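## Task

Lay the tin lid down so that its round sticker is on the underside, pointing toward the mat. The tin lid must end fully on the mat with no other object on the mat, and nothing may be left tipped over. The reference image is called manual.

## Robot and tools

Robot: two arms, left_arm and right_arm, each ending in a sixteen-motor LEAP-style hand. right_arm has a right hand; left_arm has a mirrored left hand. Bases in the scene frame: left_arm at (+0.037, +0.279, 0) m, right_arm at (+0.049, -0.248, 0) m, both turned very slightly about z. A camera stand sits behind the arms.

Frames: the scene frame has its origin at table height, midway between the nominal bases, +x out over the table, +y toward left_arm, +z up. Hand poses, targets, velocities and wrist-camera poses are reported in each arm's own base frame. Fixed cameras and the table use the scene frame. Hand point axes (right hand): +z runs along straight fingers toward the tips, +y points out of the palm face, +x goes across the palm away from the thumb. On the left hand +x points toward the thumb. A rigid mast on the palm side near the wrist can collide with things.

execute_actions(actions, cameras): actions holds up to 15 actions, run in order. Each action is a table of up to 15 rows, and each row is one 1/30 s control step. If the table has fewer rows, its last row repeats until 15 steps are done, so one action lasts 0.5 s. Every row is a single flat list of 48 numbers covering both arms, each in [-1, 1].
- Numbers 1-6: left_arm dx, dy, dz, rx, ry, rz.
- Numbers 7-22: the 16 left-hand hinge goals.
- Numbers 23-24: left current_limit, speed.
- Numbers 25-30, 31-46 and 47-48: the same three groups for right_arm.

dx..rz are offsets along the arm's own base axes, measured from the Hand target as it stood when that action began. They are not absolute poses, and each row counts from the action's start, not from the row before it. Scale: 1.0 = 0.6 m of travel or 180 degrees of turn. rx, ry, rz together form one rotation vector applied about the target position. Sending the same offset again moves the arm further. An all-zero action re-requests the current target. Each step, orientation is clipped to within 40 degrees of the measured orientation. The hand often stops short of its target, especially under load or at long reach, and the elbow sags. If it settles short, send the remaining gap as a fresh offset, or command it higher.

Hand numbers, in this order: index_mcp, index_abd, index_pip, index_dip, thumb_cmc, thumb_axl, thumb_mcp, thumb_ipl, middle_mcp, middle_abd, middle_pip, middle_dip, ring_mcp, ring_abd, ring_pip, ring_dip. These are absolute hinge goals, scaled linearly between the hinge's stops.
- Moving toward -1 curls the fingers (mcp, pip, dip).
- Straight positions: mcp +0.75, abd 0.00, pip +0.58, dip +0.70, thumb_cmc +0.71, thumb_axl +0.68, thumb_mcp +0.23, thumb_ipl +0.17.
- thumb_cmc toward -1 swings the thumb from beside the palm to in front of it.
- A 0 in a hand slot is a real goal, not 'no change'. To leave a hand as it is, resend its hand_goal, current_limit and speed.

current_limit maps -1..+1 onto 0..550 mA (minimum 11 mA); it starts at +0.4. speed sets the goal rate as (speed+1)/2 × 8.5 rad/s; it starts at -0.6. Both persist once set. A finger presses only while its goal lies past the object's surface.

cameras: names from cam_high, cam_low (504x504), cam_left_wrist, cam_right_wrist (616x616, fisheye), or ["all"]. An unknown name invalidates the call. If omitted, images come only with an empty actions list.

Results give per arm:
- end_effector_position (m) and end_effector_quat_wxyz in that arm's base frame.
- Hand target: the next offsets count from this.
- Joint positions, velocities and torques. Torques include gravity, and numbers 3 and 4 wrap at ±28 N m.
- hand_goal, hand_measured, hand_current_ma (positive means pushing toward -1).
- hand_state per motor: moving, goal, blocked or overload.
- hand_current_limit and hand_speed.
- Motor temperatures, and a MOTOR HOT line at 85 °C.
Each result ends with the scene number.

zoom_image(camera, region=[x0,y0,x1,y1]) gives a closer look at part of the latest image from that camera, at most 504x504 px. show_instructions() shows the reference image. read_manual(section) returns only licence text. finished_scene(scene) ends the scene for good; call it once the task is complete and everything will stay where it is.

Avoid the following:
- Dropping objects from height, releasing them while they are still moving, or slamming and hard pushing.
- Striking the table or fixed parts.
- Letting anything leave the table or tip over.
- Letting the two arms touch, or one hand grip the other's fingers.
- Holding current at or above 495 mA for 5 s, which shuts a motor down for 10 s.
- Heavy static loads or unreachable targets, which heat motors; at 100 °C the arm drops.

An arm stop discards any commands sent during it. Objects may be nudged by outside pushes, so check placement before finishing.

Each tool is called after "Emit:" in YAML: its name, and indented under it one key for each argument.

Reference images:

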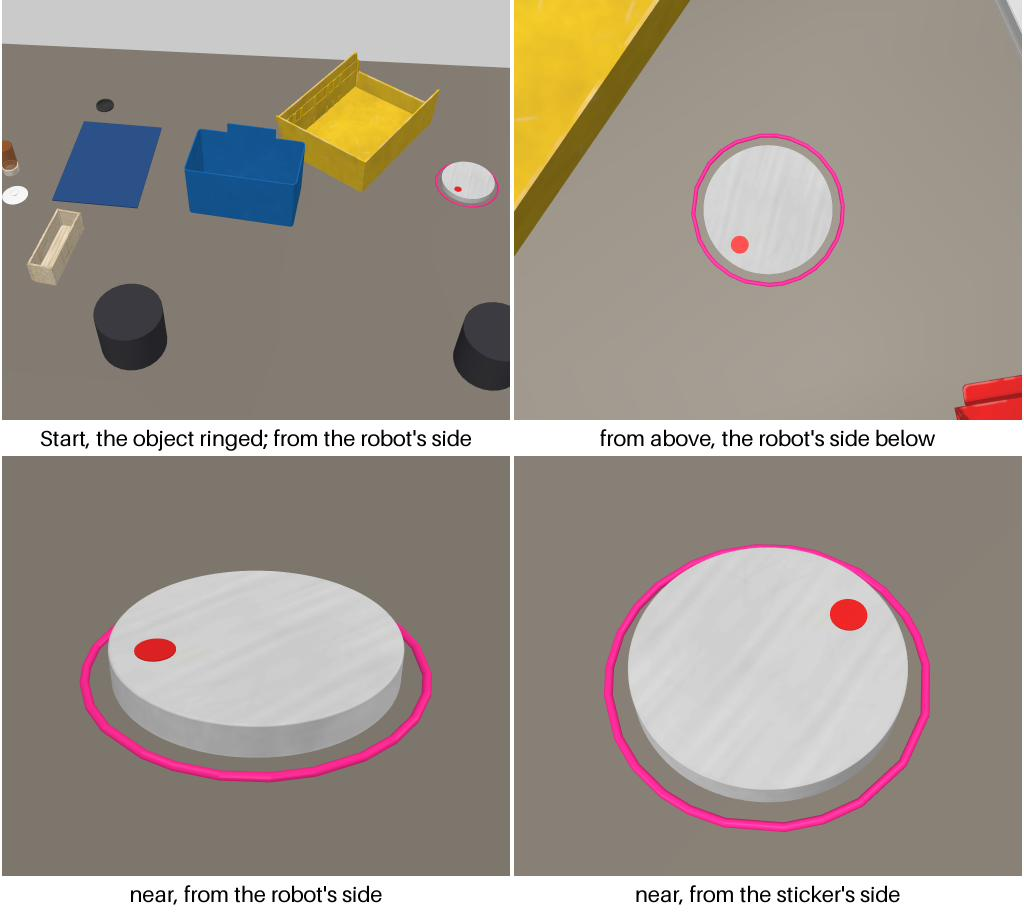

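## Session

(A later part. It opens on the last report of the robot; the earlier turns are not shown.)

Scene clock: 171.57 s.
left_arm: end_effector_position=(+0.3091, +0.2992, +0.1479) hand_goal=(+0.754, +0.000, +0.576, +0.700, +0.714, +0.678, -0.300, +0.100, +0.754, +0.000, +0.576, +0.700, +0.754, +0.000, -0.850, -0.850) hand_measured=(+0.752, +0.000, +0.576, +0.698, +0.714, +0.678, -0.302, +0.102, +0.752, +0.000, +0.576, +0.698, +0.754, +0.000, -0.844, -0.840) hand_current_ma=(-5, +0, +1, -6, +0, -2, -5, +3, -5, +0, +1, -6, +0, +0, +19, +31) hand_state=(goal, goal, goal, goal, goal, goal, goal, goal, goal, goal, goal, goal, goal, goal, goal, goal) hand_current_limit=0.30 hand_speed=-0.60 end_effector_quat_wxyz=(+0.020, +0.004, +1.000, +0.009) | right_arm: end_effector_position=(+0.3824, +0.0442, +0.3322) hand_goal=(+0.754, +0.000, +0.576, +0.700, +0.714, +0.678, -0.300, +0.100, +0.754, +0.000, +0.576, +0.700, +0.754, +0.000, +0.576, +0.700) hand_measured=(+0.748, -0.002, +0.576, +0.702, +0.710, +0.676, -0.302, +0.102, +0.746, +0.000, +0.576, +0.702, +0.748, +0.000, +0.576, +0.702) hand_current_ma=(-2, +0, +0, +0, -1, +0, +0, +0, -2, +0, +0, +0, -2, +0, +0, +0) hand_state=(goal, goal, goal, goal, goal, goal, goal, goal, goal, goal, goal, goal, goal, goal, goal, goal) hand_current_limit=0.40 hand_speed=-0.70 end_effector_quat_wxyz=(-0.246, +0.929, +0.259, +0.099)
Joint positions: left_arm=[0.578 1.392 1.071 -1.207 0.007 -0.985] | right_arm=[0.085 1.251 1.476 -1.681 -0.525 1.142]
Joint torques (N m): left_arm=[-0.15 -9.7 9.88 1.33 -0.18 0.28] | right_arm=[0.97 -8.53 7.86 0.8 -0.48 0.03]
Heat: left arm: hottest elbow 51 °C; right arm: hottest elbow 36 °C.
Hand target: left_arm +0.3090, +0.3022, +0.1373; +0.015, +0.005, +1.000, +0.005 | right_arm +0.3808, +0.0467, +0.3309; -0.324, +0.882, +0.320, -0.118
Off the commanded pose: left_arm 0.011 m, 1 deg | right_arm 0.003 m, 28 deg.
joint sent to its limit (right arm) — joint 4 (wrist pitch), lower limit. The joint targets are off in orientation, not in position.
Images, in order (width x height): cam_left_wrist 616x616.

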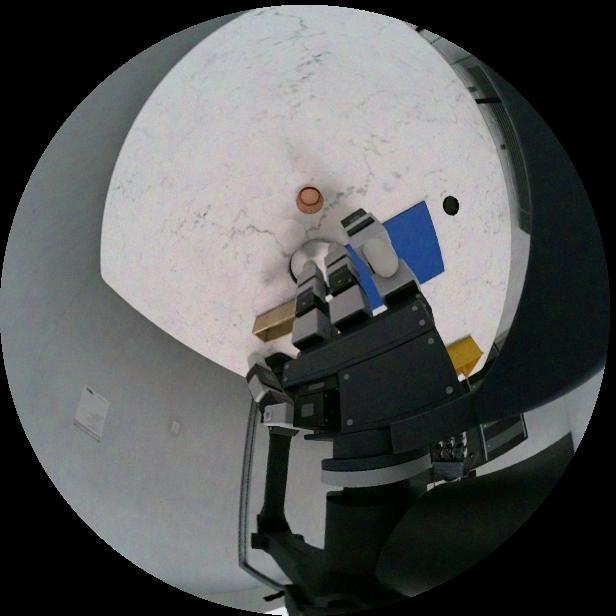

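Emit:
execute_actions:
  actions:
    - [[0,0,-0.015,0,0,0,0.754,0,0.576,0.7,0.714,0.678,-0.3,0.1,0.754,0,0.576,0.7,0.754,0,-0.85,-0.85,0.3,-0.6,0,0,0,0,0,0,0.754,0,0.576,0.7,0.714,0.678,-0.3,0.1,0.754,0,0.576,0.7,0.754,0,0.576,0.7,0.4,-0.7]]
    - [[0.05,-0.04,-0.005,0,0,0,0.754,0,0.576,0.7,0.714,0.678,-0.3,0.1,0.754,0,0.576,0.7,0.754,0,-0.85,-0.85,0.3,-0.6,0,0,0,0,0,0,0.754,0,0.576,0.7,0.714,0.678,-0.3,0.1,0.754,0,0.576,0.7,0.754,0,0.576,0.7,0.4,-0.7]]
    - [[0.05,-0.04,0,0,0,0,0.754,0,0.576,0.7,0.714,0.678,-0.3,0.1,0.754,0,0.576,0.7,0.754,0,-0.85,-0.85,0.3,-0.6,0,0,0,0,0,0,0.754,0,0.576,0.7,0.714,0.678,-0.3,0.1,0.754,0,0.576,0.7,0.754,0,0.576,0.7,0.4,-0.7]]
    - [[0.05,-0.04,0,0,0,0,0.754,0,0.576,0.7,0.714,0.678,-0.3,0.1,0.754,0,0.576,0.7,0.754,0,-0.85,-0.85,0.3,-0.6,0,0,0,0,0,0,0.754,0,0.576,0.7,0.714,0.678,-0.3,0.1,0.754,0,0.576,0.7,0.754,0,0.576,0.7,0.4,-0.7]]
  cameras: ["cam_left_wrist","cam_low"]

Emit:
zoom_image:
  camera: "cam_left_wrist"
  region: [200, 150, 450, 400]

Emit:
zoom_image:
  camera: "cam_low"
  region: [300, 230, 440, 370]

Scene clock: 174.93 s.
left_arm: end_effector_position=(+0.3824, +0.2327, +0.1334) hand_goal=(+0.754, +0.000, +0.576, +0.700, +0.714, +0.678, -0.300, +0.100, +0.754, +0.000, +0.576, +0.700, +0.754, +0.000, -0.850, -0.850) hand_measured=(+0.726, +0.048, +0.554, +0.688, +0.714, +0.678, -0.302, +0.100, +0.734, +0.032, +0.564, +0.694, +0.754, +0.000, -0.844, -0.840) hand_current_ma=(-105, +154, -72, -33, +0, -2, -5, +3, -73, +95, -34, -16, +0, +0, +19, +31) hand_state=(blocked, blocked, blocked, goal, goal, goal, goal, goal, blocked, blocked, goal, goal, goal, goal, goal, goal) hand_current_limit=0.30 hand_speed=-0.60 end_effector_quat_wxyz=(+0.013, +0.007, +1.000, +0.017) | right_arm: end_effector_position=(+0.3824, +0.0442, +0.3322) hand_goal=(+0.754, +0.000, +0.576, +0.700, +0.714, +0.678, -0.300, +0.100, +0.754, +0.000, +0.576, +0.700, +0.754, +0.000, +0.576, +0.700) hand_measured=(+0.748, -0.002, +0.576, +0.702, +0.710, +0.676, -0.302, +0.102, +0.746, +0.000, +0.576, +0.702, +0.748, +0.000, +0.576, +0.702) hand_current_ma=(-2, +0, +0, +0, -1, +0, +0, +0, -2, +0, +0, +0, -2, +0, +0, +0) hand_state=(goal, goal, goal, goal, goal, goal, goal, goal, goal, goal, goal, goal, goal, goal, goal, goal) hand_current_limit=0.40 hand_speed=-0.70 end_effector_quat_wxyz=(-0.246, +0.929, +0.259, +0.099)
Joint positions: left_arm=[0.342 1.502 1.142 -1.175 -0.022 -1.214] | right_arm=[0.085 1.251 1.476 -1.681 -0.525 1.142]
Joint torques (N m): left_arm=[-1.03 -9.29 13.5 0.9 0.66 0.04] | right_arm=[1.14 -9.05 7.68 0.84 -0.5 0.04]
Heat: left arm: hottest elbow 50 °C; right arm: hottest elbow 36 °C.
Hand target: left_arm +0.3991, +0.2302, +0.1252; +0.015, +0.005, +1.000, +0.005 | right_arm +0.3808, +0.0467, +0.3309; -0.324, +0.882, +0.320, -0.118
Off the commanded pose: left_arm 0.019 m, 1 deg | right_arm 0.003 m, 28 deg.
joint sent to its limit (right arm) — joint 4 (wrist pitch), lower limit. The joint targets are off in orientation, not in position.
Images, in order (width x height): cam_low 504x504, cam_left_wrist 616x616.

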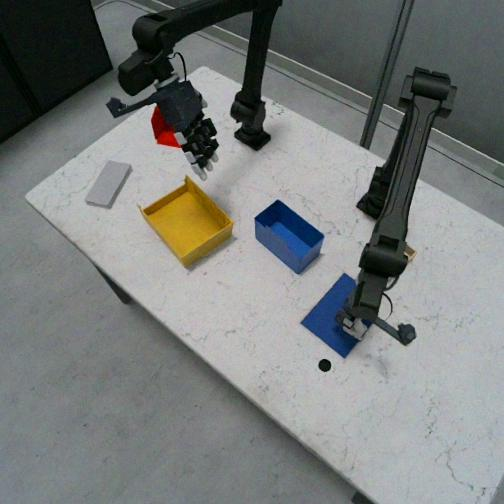

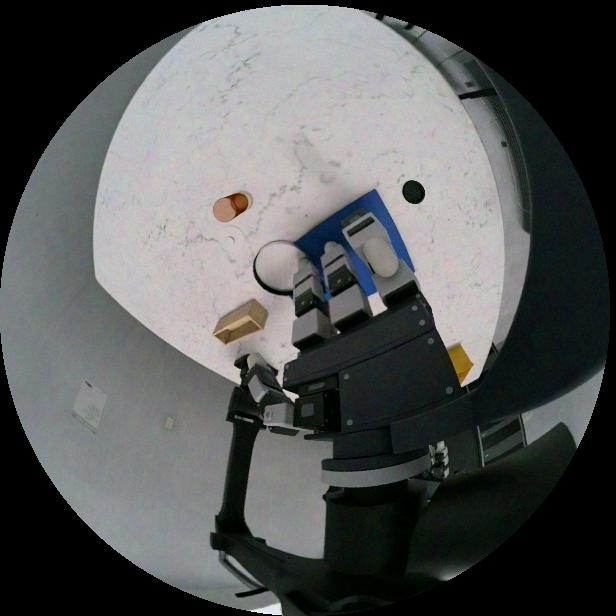

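Scaled by 2.016 from the camera's 616x616 image, which has a finer 880x880 frame.

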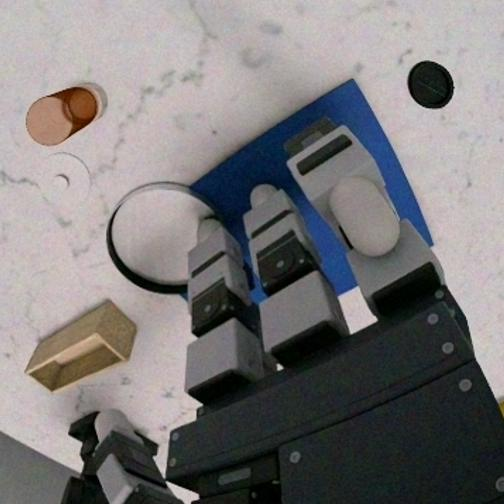

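Scaled by 3.600 from the camera's 504x504 image, which has a finer 720x720 frame.

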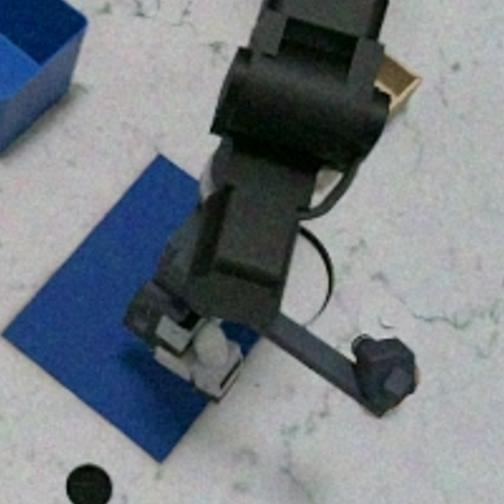

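Emit:
execute_actions:
  actions:
    - [[0.06,-0.055,0,0,0,0,0.754,0,0.576,0.7,0.714,0.678,-0.3,0.1,0.754,0,0.576,0.7,0.754,0,-0.85,-0.85,0.3,-0.6,0,0,0,0,0,0,0.754,0,0.576,0.7,0.714,0.678,-0.3,0.1,0.754,0,0.576,0.7,0.754,0,0.576,0.7,0.4,-0.7]]
    - [[0.05,-0.04,0,0,0,0,0.754,0,0.576,0.7,0.714,0.678,-0.3,0.1,0.754,0,0.576,0.7,0.754,0,-0.85,-0.85,0.3,-0.6,0,0,0,0,0,0,0.754,0,0.576,0.7,0.714,0.678,-0.3,0.1,0.754,0,0.576,0.7,0.754,0,0.576,0.7,0.4,-0.7]]
  cameras: ["cam_left_wrist","cam_low"]

Emit:
zoom_image:
  camera: "cam_left_wrist"
  region: [200, 150, 450, 400]

Scene clock: 178.63 s.
left_arm: end_effector_position=(+0.4497, +0.1780, +0.1341) hand_goal=(+0.754, +0.000, +0.576, +0.700, +0.714, +0.678, -0.300, +0.100, +0.754, +0.000, +0.576, +0.700, +0.754, +0.000, -0.850, -0.850) hand_measured=(+0.724, +0.048, +0.552, +0.688, +0.714, +0.678, -0.302, +0.100, +0.738, +0.020, +0.566, +0.694, +0.754, +0.000, -0.844, -0.840) hand_current_ma=(-110, +154, -77, -36, +0, -2, -5, +3, -54, +56, -27, -16, +0, +0, +19, +31) hand_state=(blocked, blocked, blocked, goal, goal, goal, goal, goal, goal, blocked, goal, goal, goal, goal, goal, goal) hand_current_limit=0.30 hand_speed=-0.60 end_effector_quat_wxyz=(+0.017, +0.008, +1.000, +0.015) | right_arm: end_effector_position=(+0.3824, +0.0442, +0.3322) hand_goal=(+0.754, +0.000, +0.576, +0.700, +0.714, +0.678, -0.300, +0.100, +0.754, +0.000, +0.576, +0.700, +0.754, +0.000, +0.576, +0.700) hand_measured=(+0.748, -0.002, +0.576, +0.702, +0.710, +0.676, -0.302, +0.102, +0.746, +0.000, +0.576, +0.702, +0.748, +0.000, +0.576, +0.702) hand_current_ma=(-2, +0, +0, +0, -1, +0, +0, +0, -2, +0, +0, +0, -2, +0, +0, +0) hand_state=(goal, goal, goal, goal, goal, goal, goal, goal, goal, goal, goal, goal, goal, goal, goal, goal) hand_current_limit=0.40 hand_speed=-0.70 end_effector_quat_wxyz=(-0.246, +0.929, +0.259, +0.099)
Joint positions: left_arm=[0.187 1.623 1.289 -1.197 -0.022 -1.367] | right_arm=[0.085 1.251 1.476 -1.681 -0.525 1.142]
Joint torques (N m): left_arm=[-1.2 -11.46 13.86 0.64 0.49 0.03] | right_arm=[0.97 -8.59 7.77 0.84 -0.53 0.08]
Heat: left arm: hottest elbow 50 °C; right arm: hottest elbow 36 °C.
Hand target: left_arm +0.4650, +0.1731, +0.1253; +0.015, +0.006, +1.000, +0.005 | right_arm +0.3808, +0.0467, +0.3309; -0.324, +0.882, +0.320, -0.118
Off the commanded pose: left_arm 0.018 m, 1 deg | right_arm 0.003 m, 28 deg.
joint sent to its limit (right arm) — joint 4 (wrist pitch), lower limit. The joint targets are off in orientation, not in position.
Images, in order (width x height): cam_low 504x504, cam_left_wrist 616x616.

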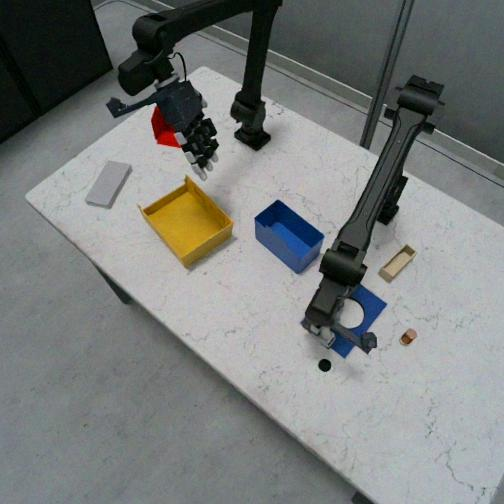

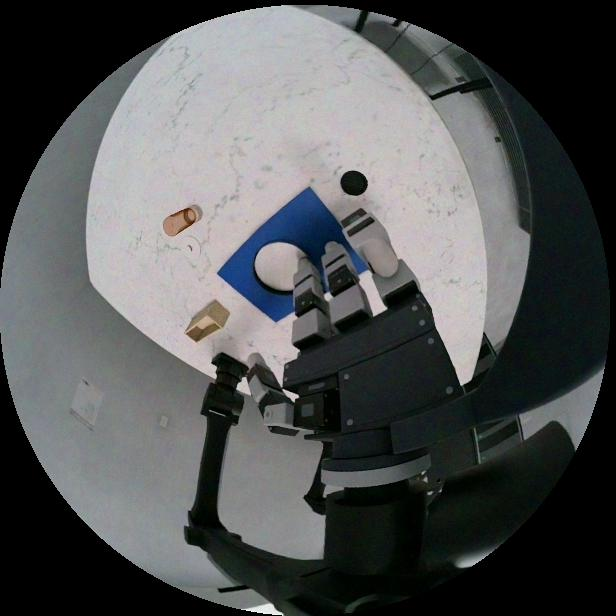

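Scaled by 2.016 from the camera's 616x616 image, which has a finer 880x880 frame.

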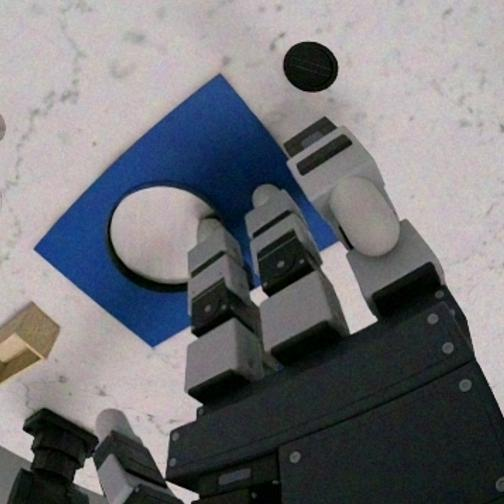

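Emit:
execute_actions:
  actions:
    - [[-0.012,0.01,0.02,0,0,0,0.754,0,0.576,0.7,0.714,0.678,-0.3,0.1,0.754,0,0.576,0.7,0.754,0,-0.85,-0.85,0.3,-0.6,0,0,0,0,0,0,0.754,0,0.576,0.7,0.714,0.678,-0.3,0.1,0.754,0,0.576,0.7,0.754,0,0.576,0.7,0.4,-0.7]]
    - [[0,0,0.25,0,0,0,0.754,0,0.576,0.7,0.714,0.678,-0.3,0.1,0.754,0,0.576,0.7,0.754,0,-0.85,-0.85,0.3,-0.6,0,0,0,0,0,0,0.754,0,0.576,0.7,0.714,0.678,-0.3,0.1,0.754,0,0.576,0.7,0.754,0,0.576,0.7,0.4,-0.7]]
  cameras: ["cam_left_wrist","cam_low"]

Emit:
zoom_image:
  camera: "cam_left_wrist"
  region: [200, 150, 450, 400]

Scene clock: 180.73 s.
left_arm: end_effector_position=(+0.4501, +0.1765, +0.2812) hand_goal=(+0.754, +0.000, +0.576, +0.700, +0.714, +0.678, -0.300, +0.100, +0.754, +0.000, +0.576, +0.700, +0.754, +0.000, -0.850, -0.850) hand_measured=(+0.750, +0.002, +0.572, +0.698, +0.714, +0.678, -0.302, +0.100, +0.750, -0.002, +0.572, +0.698, +0.754, +0.000, -0.844, -0.840) hand_current_ma=(-11, +6, -9, -7, +0, -2, -9, +3, -12, -2, -7, -7, +0, +0, +19, +31) hand_state=(goal, goal, goal, goal, goal, goal, goal, goal, goal, goal, goal, goal, goal, goal, goal, goal) hand_current_limit=0.30 hand_speed=-0.60 end_effector_quat_wxyz=(+0.013, +0.007, +1.000, +0.006) | right_arm: end_effector_position=(+0.3824, +0.0442, +0.3322) hand_goal=(+0.754, +0.000, +0.576, +0.700, +0.714, +0.678, -0.300, +0.100, +0.754, +0.000, +0.576, +0.700, +0.754, +0.000, +0.576, +0.700) hand_measured=(+0.748, -0.002, +0.576, +0.702, +0.710, +0.676, -0.302, +0.102, +0.746, +0.000, +0.576, +0.702, +0.748, +0.000, +0.576, +0.702) hand_current_ma=(-2, +0, +0, +0, -1, +0, +0, +0, -2, +0, +0, +0, -2, +0, +0, +0) hand_state=(goal, goal, goal, goal, goal, goal, goal, goal, goal, goal, goal, goal, goal, goal, goal, goal) hand_current_limit=0.40 hand_speed=-0.70 end_effector_quat_wxyz=(-0.246, +0.929, +0.259, +0.099)
Joint positions: left_arm=[0.189 1.577 1.628 -1.593 -0.007 -1.368] | right_arm=[0.085 1.251 1.476 -1.681 -0.525 1.142]
Joint torques (N m): left_arm=[-0.21 -13.74 14.68 -0.05 -0.14 0.18] | right_arm=[0.85 -8.82 7.68 0.72 -0.48 0.03]
Heat: left arm: hottest elbow 50 °C; right arm: hottest elbow 36 °C.
Hand target: left_arm +0.4579, +0.1792, +0.2872; +0.015, +0.005, +1.000, +0.005 | right_arm +0.3808, +0.0467, +0.3309; -0.324, +0.882, +0.320, -0.118
Off the commanded pose: left_arm 0.010 m, 0 deg | right_arm 0.003 m, 28 deg.
joint sent to its limit (right arm) — joint 4 (wrist pitch), lower limit. The joint targets are off in orientation, not in position.
Images, in order (width x height): cam_low 504x504, cam_left_wrist 616x616.

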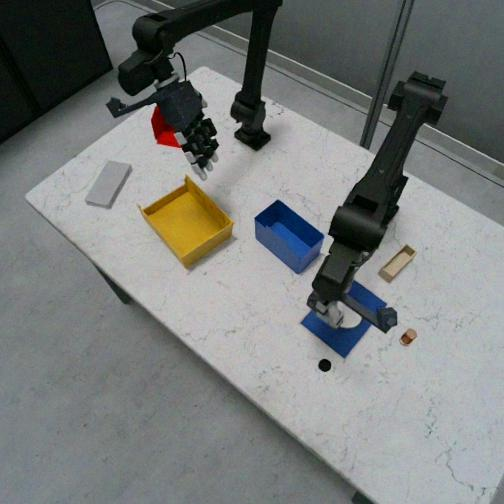

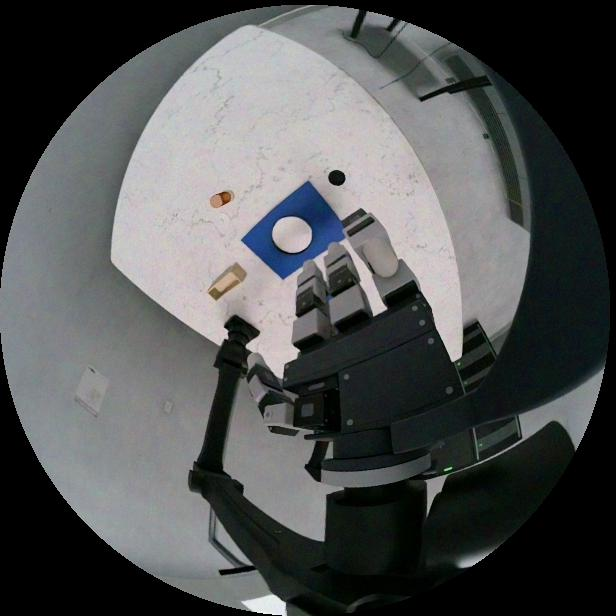

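Scaled by 2.016 from the camera's 616x616 image, which has a finer 880x880 frame.

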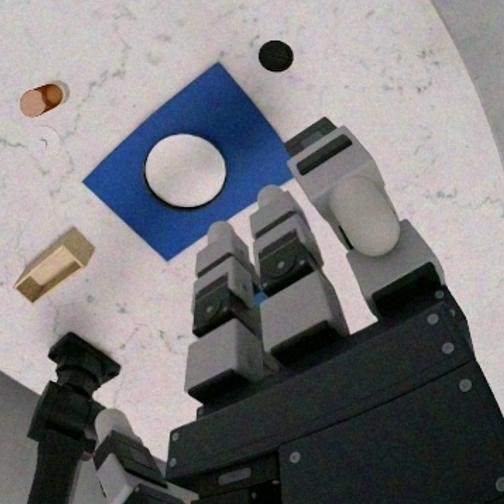

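Emit:
finished_scene:
  scene: 2

The scene is finished: the task was done.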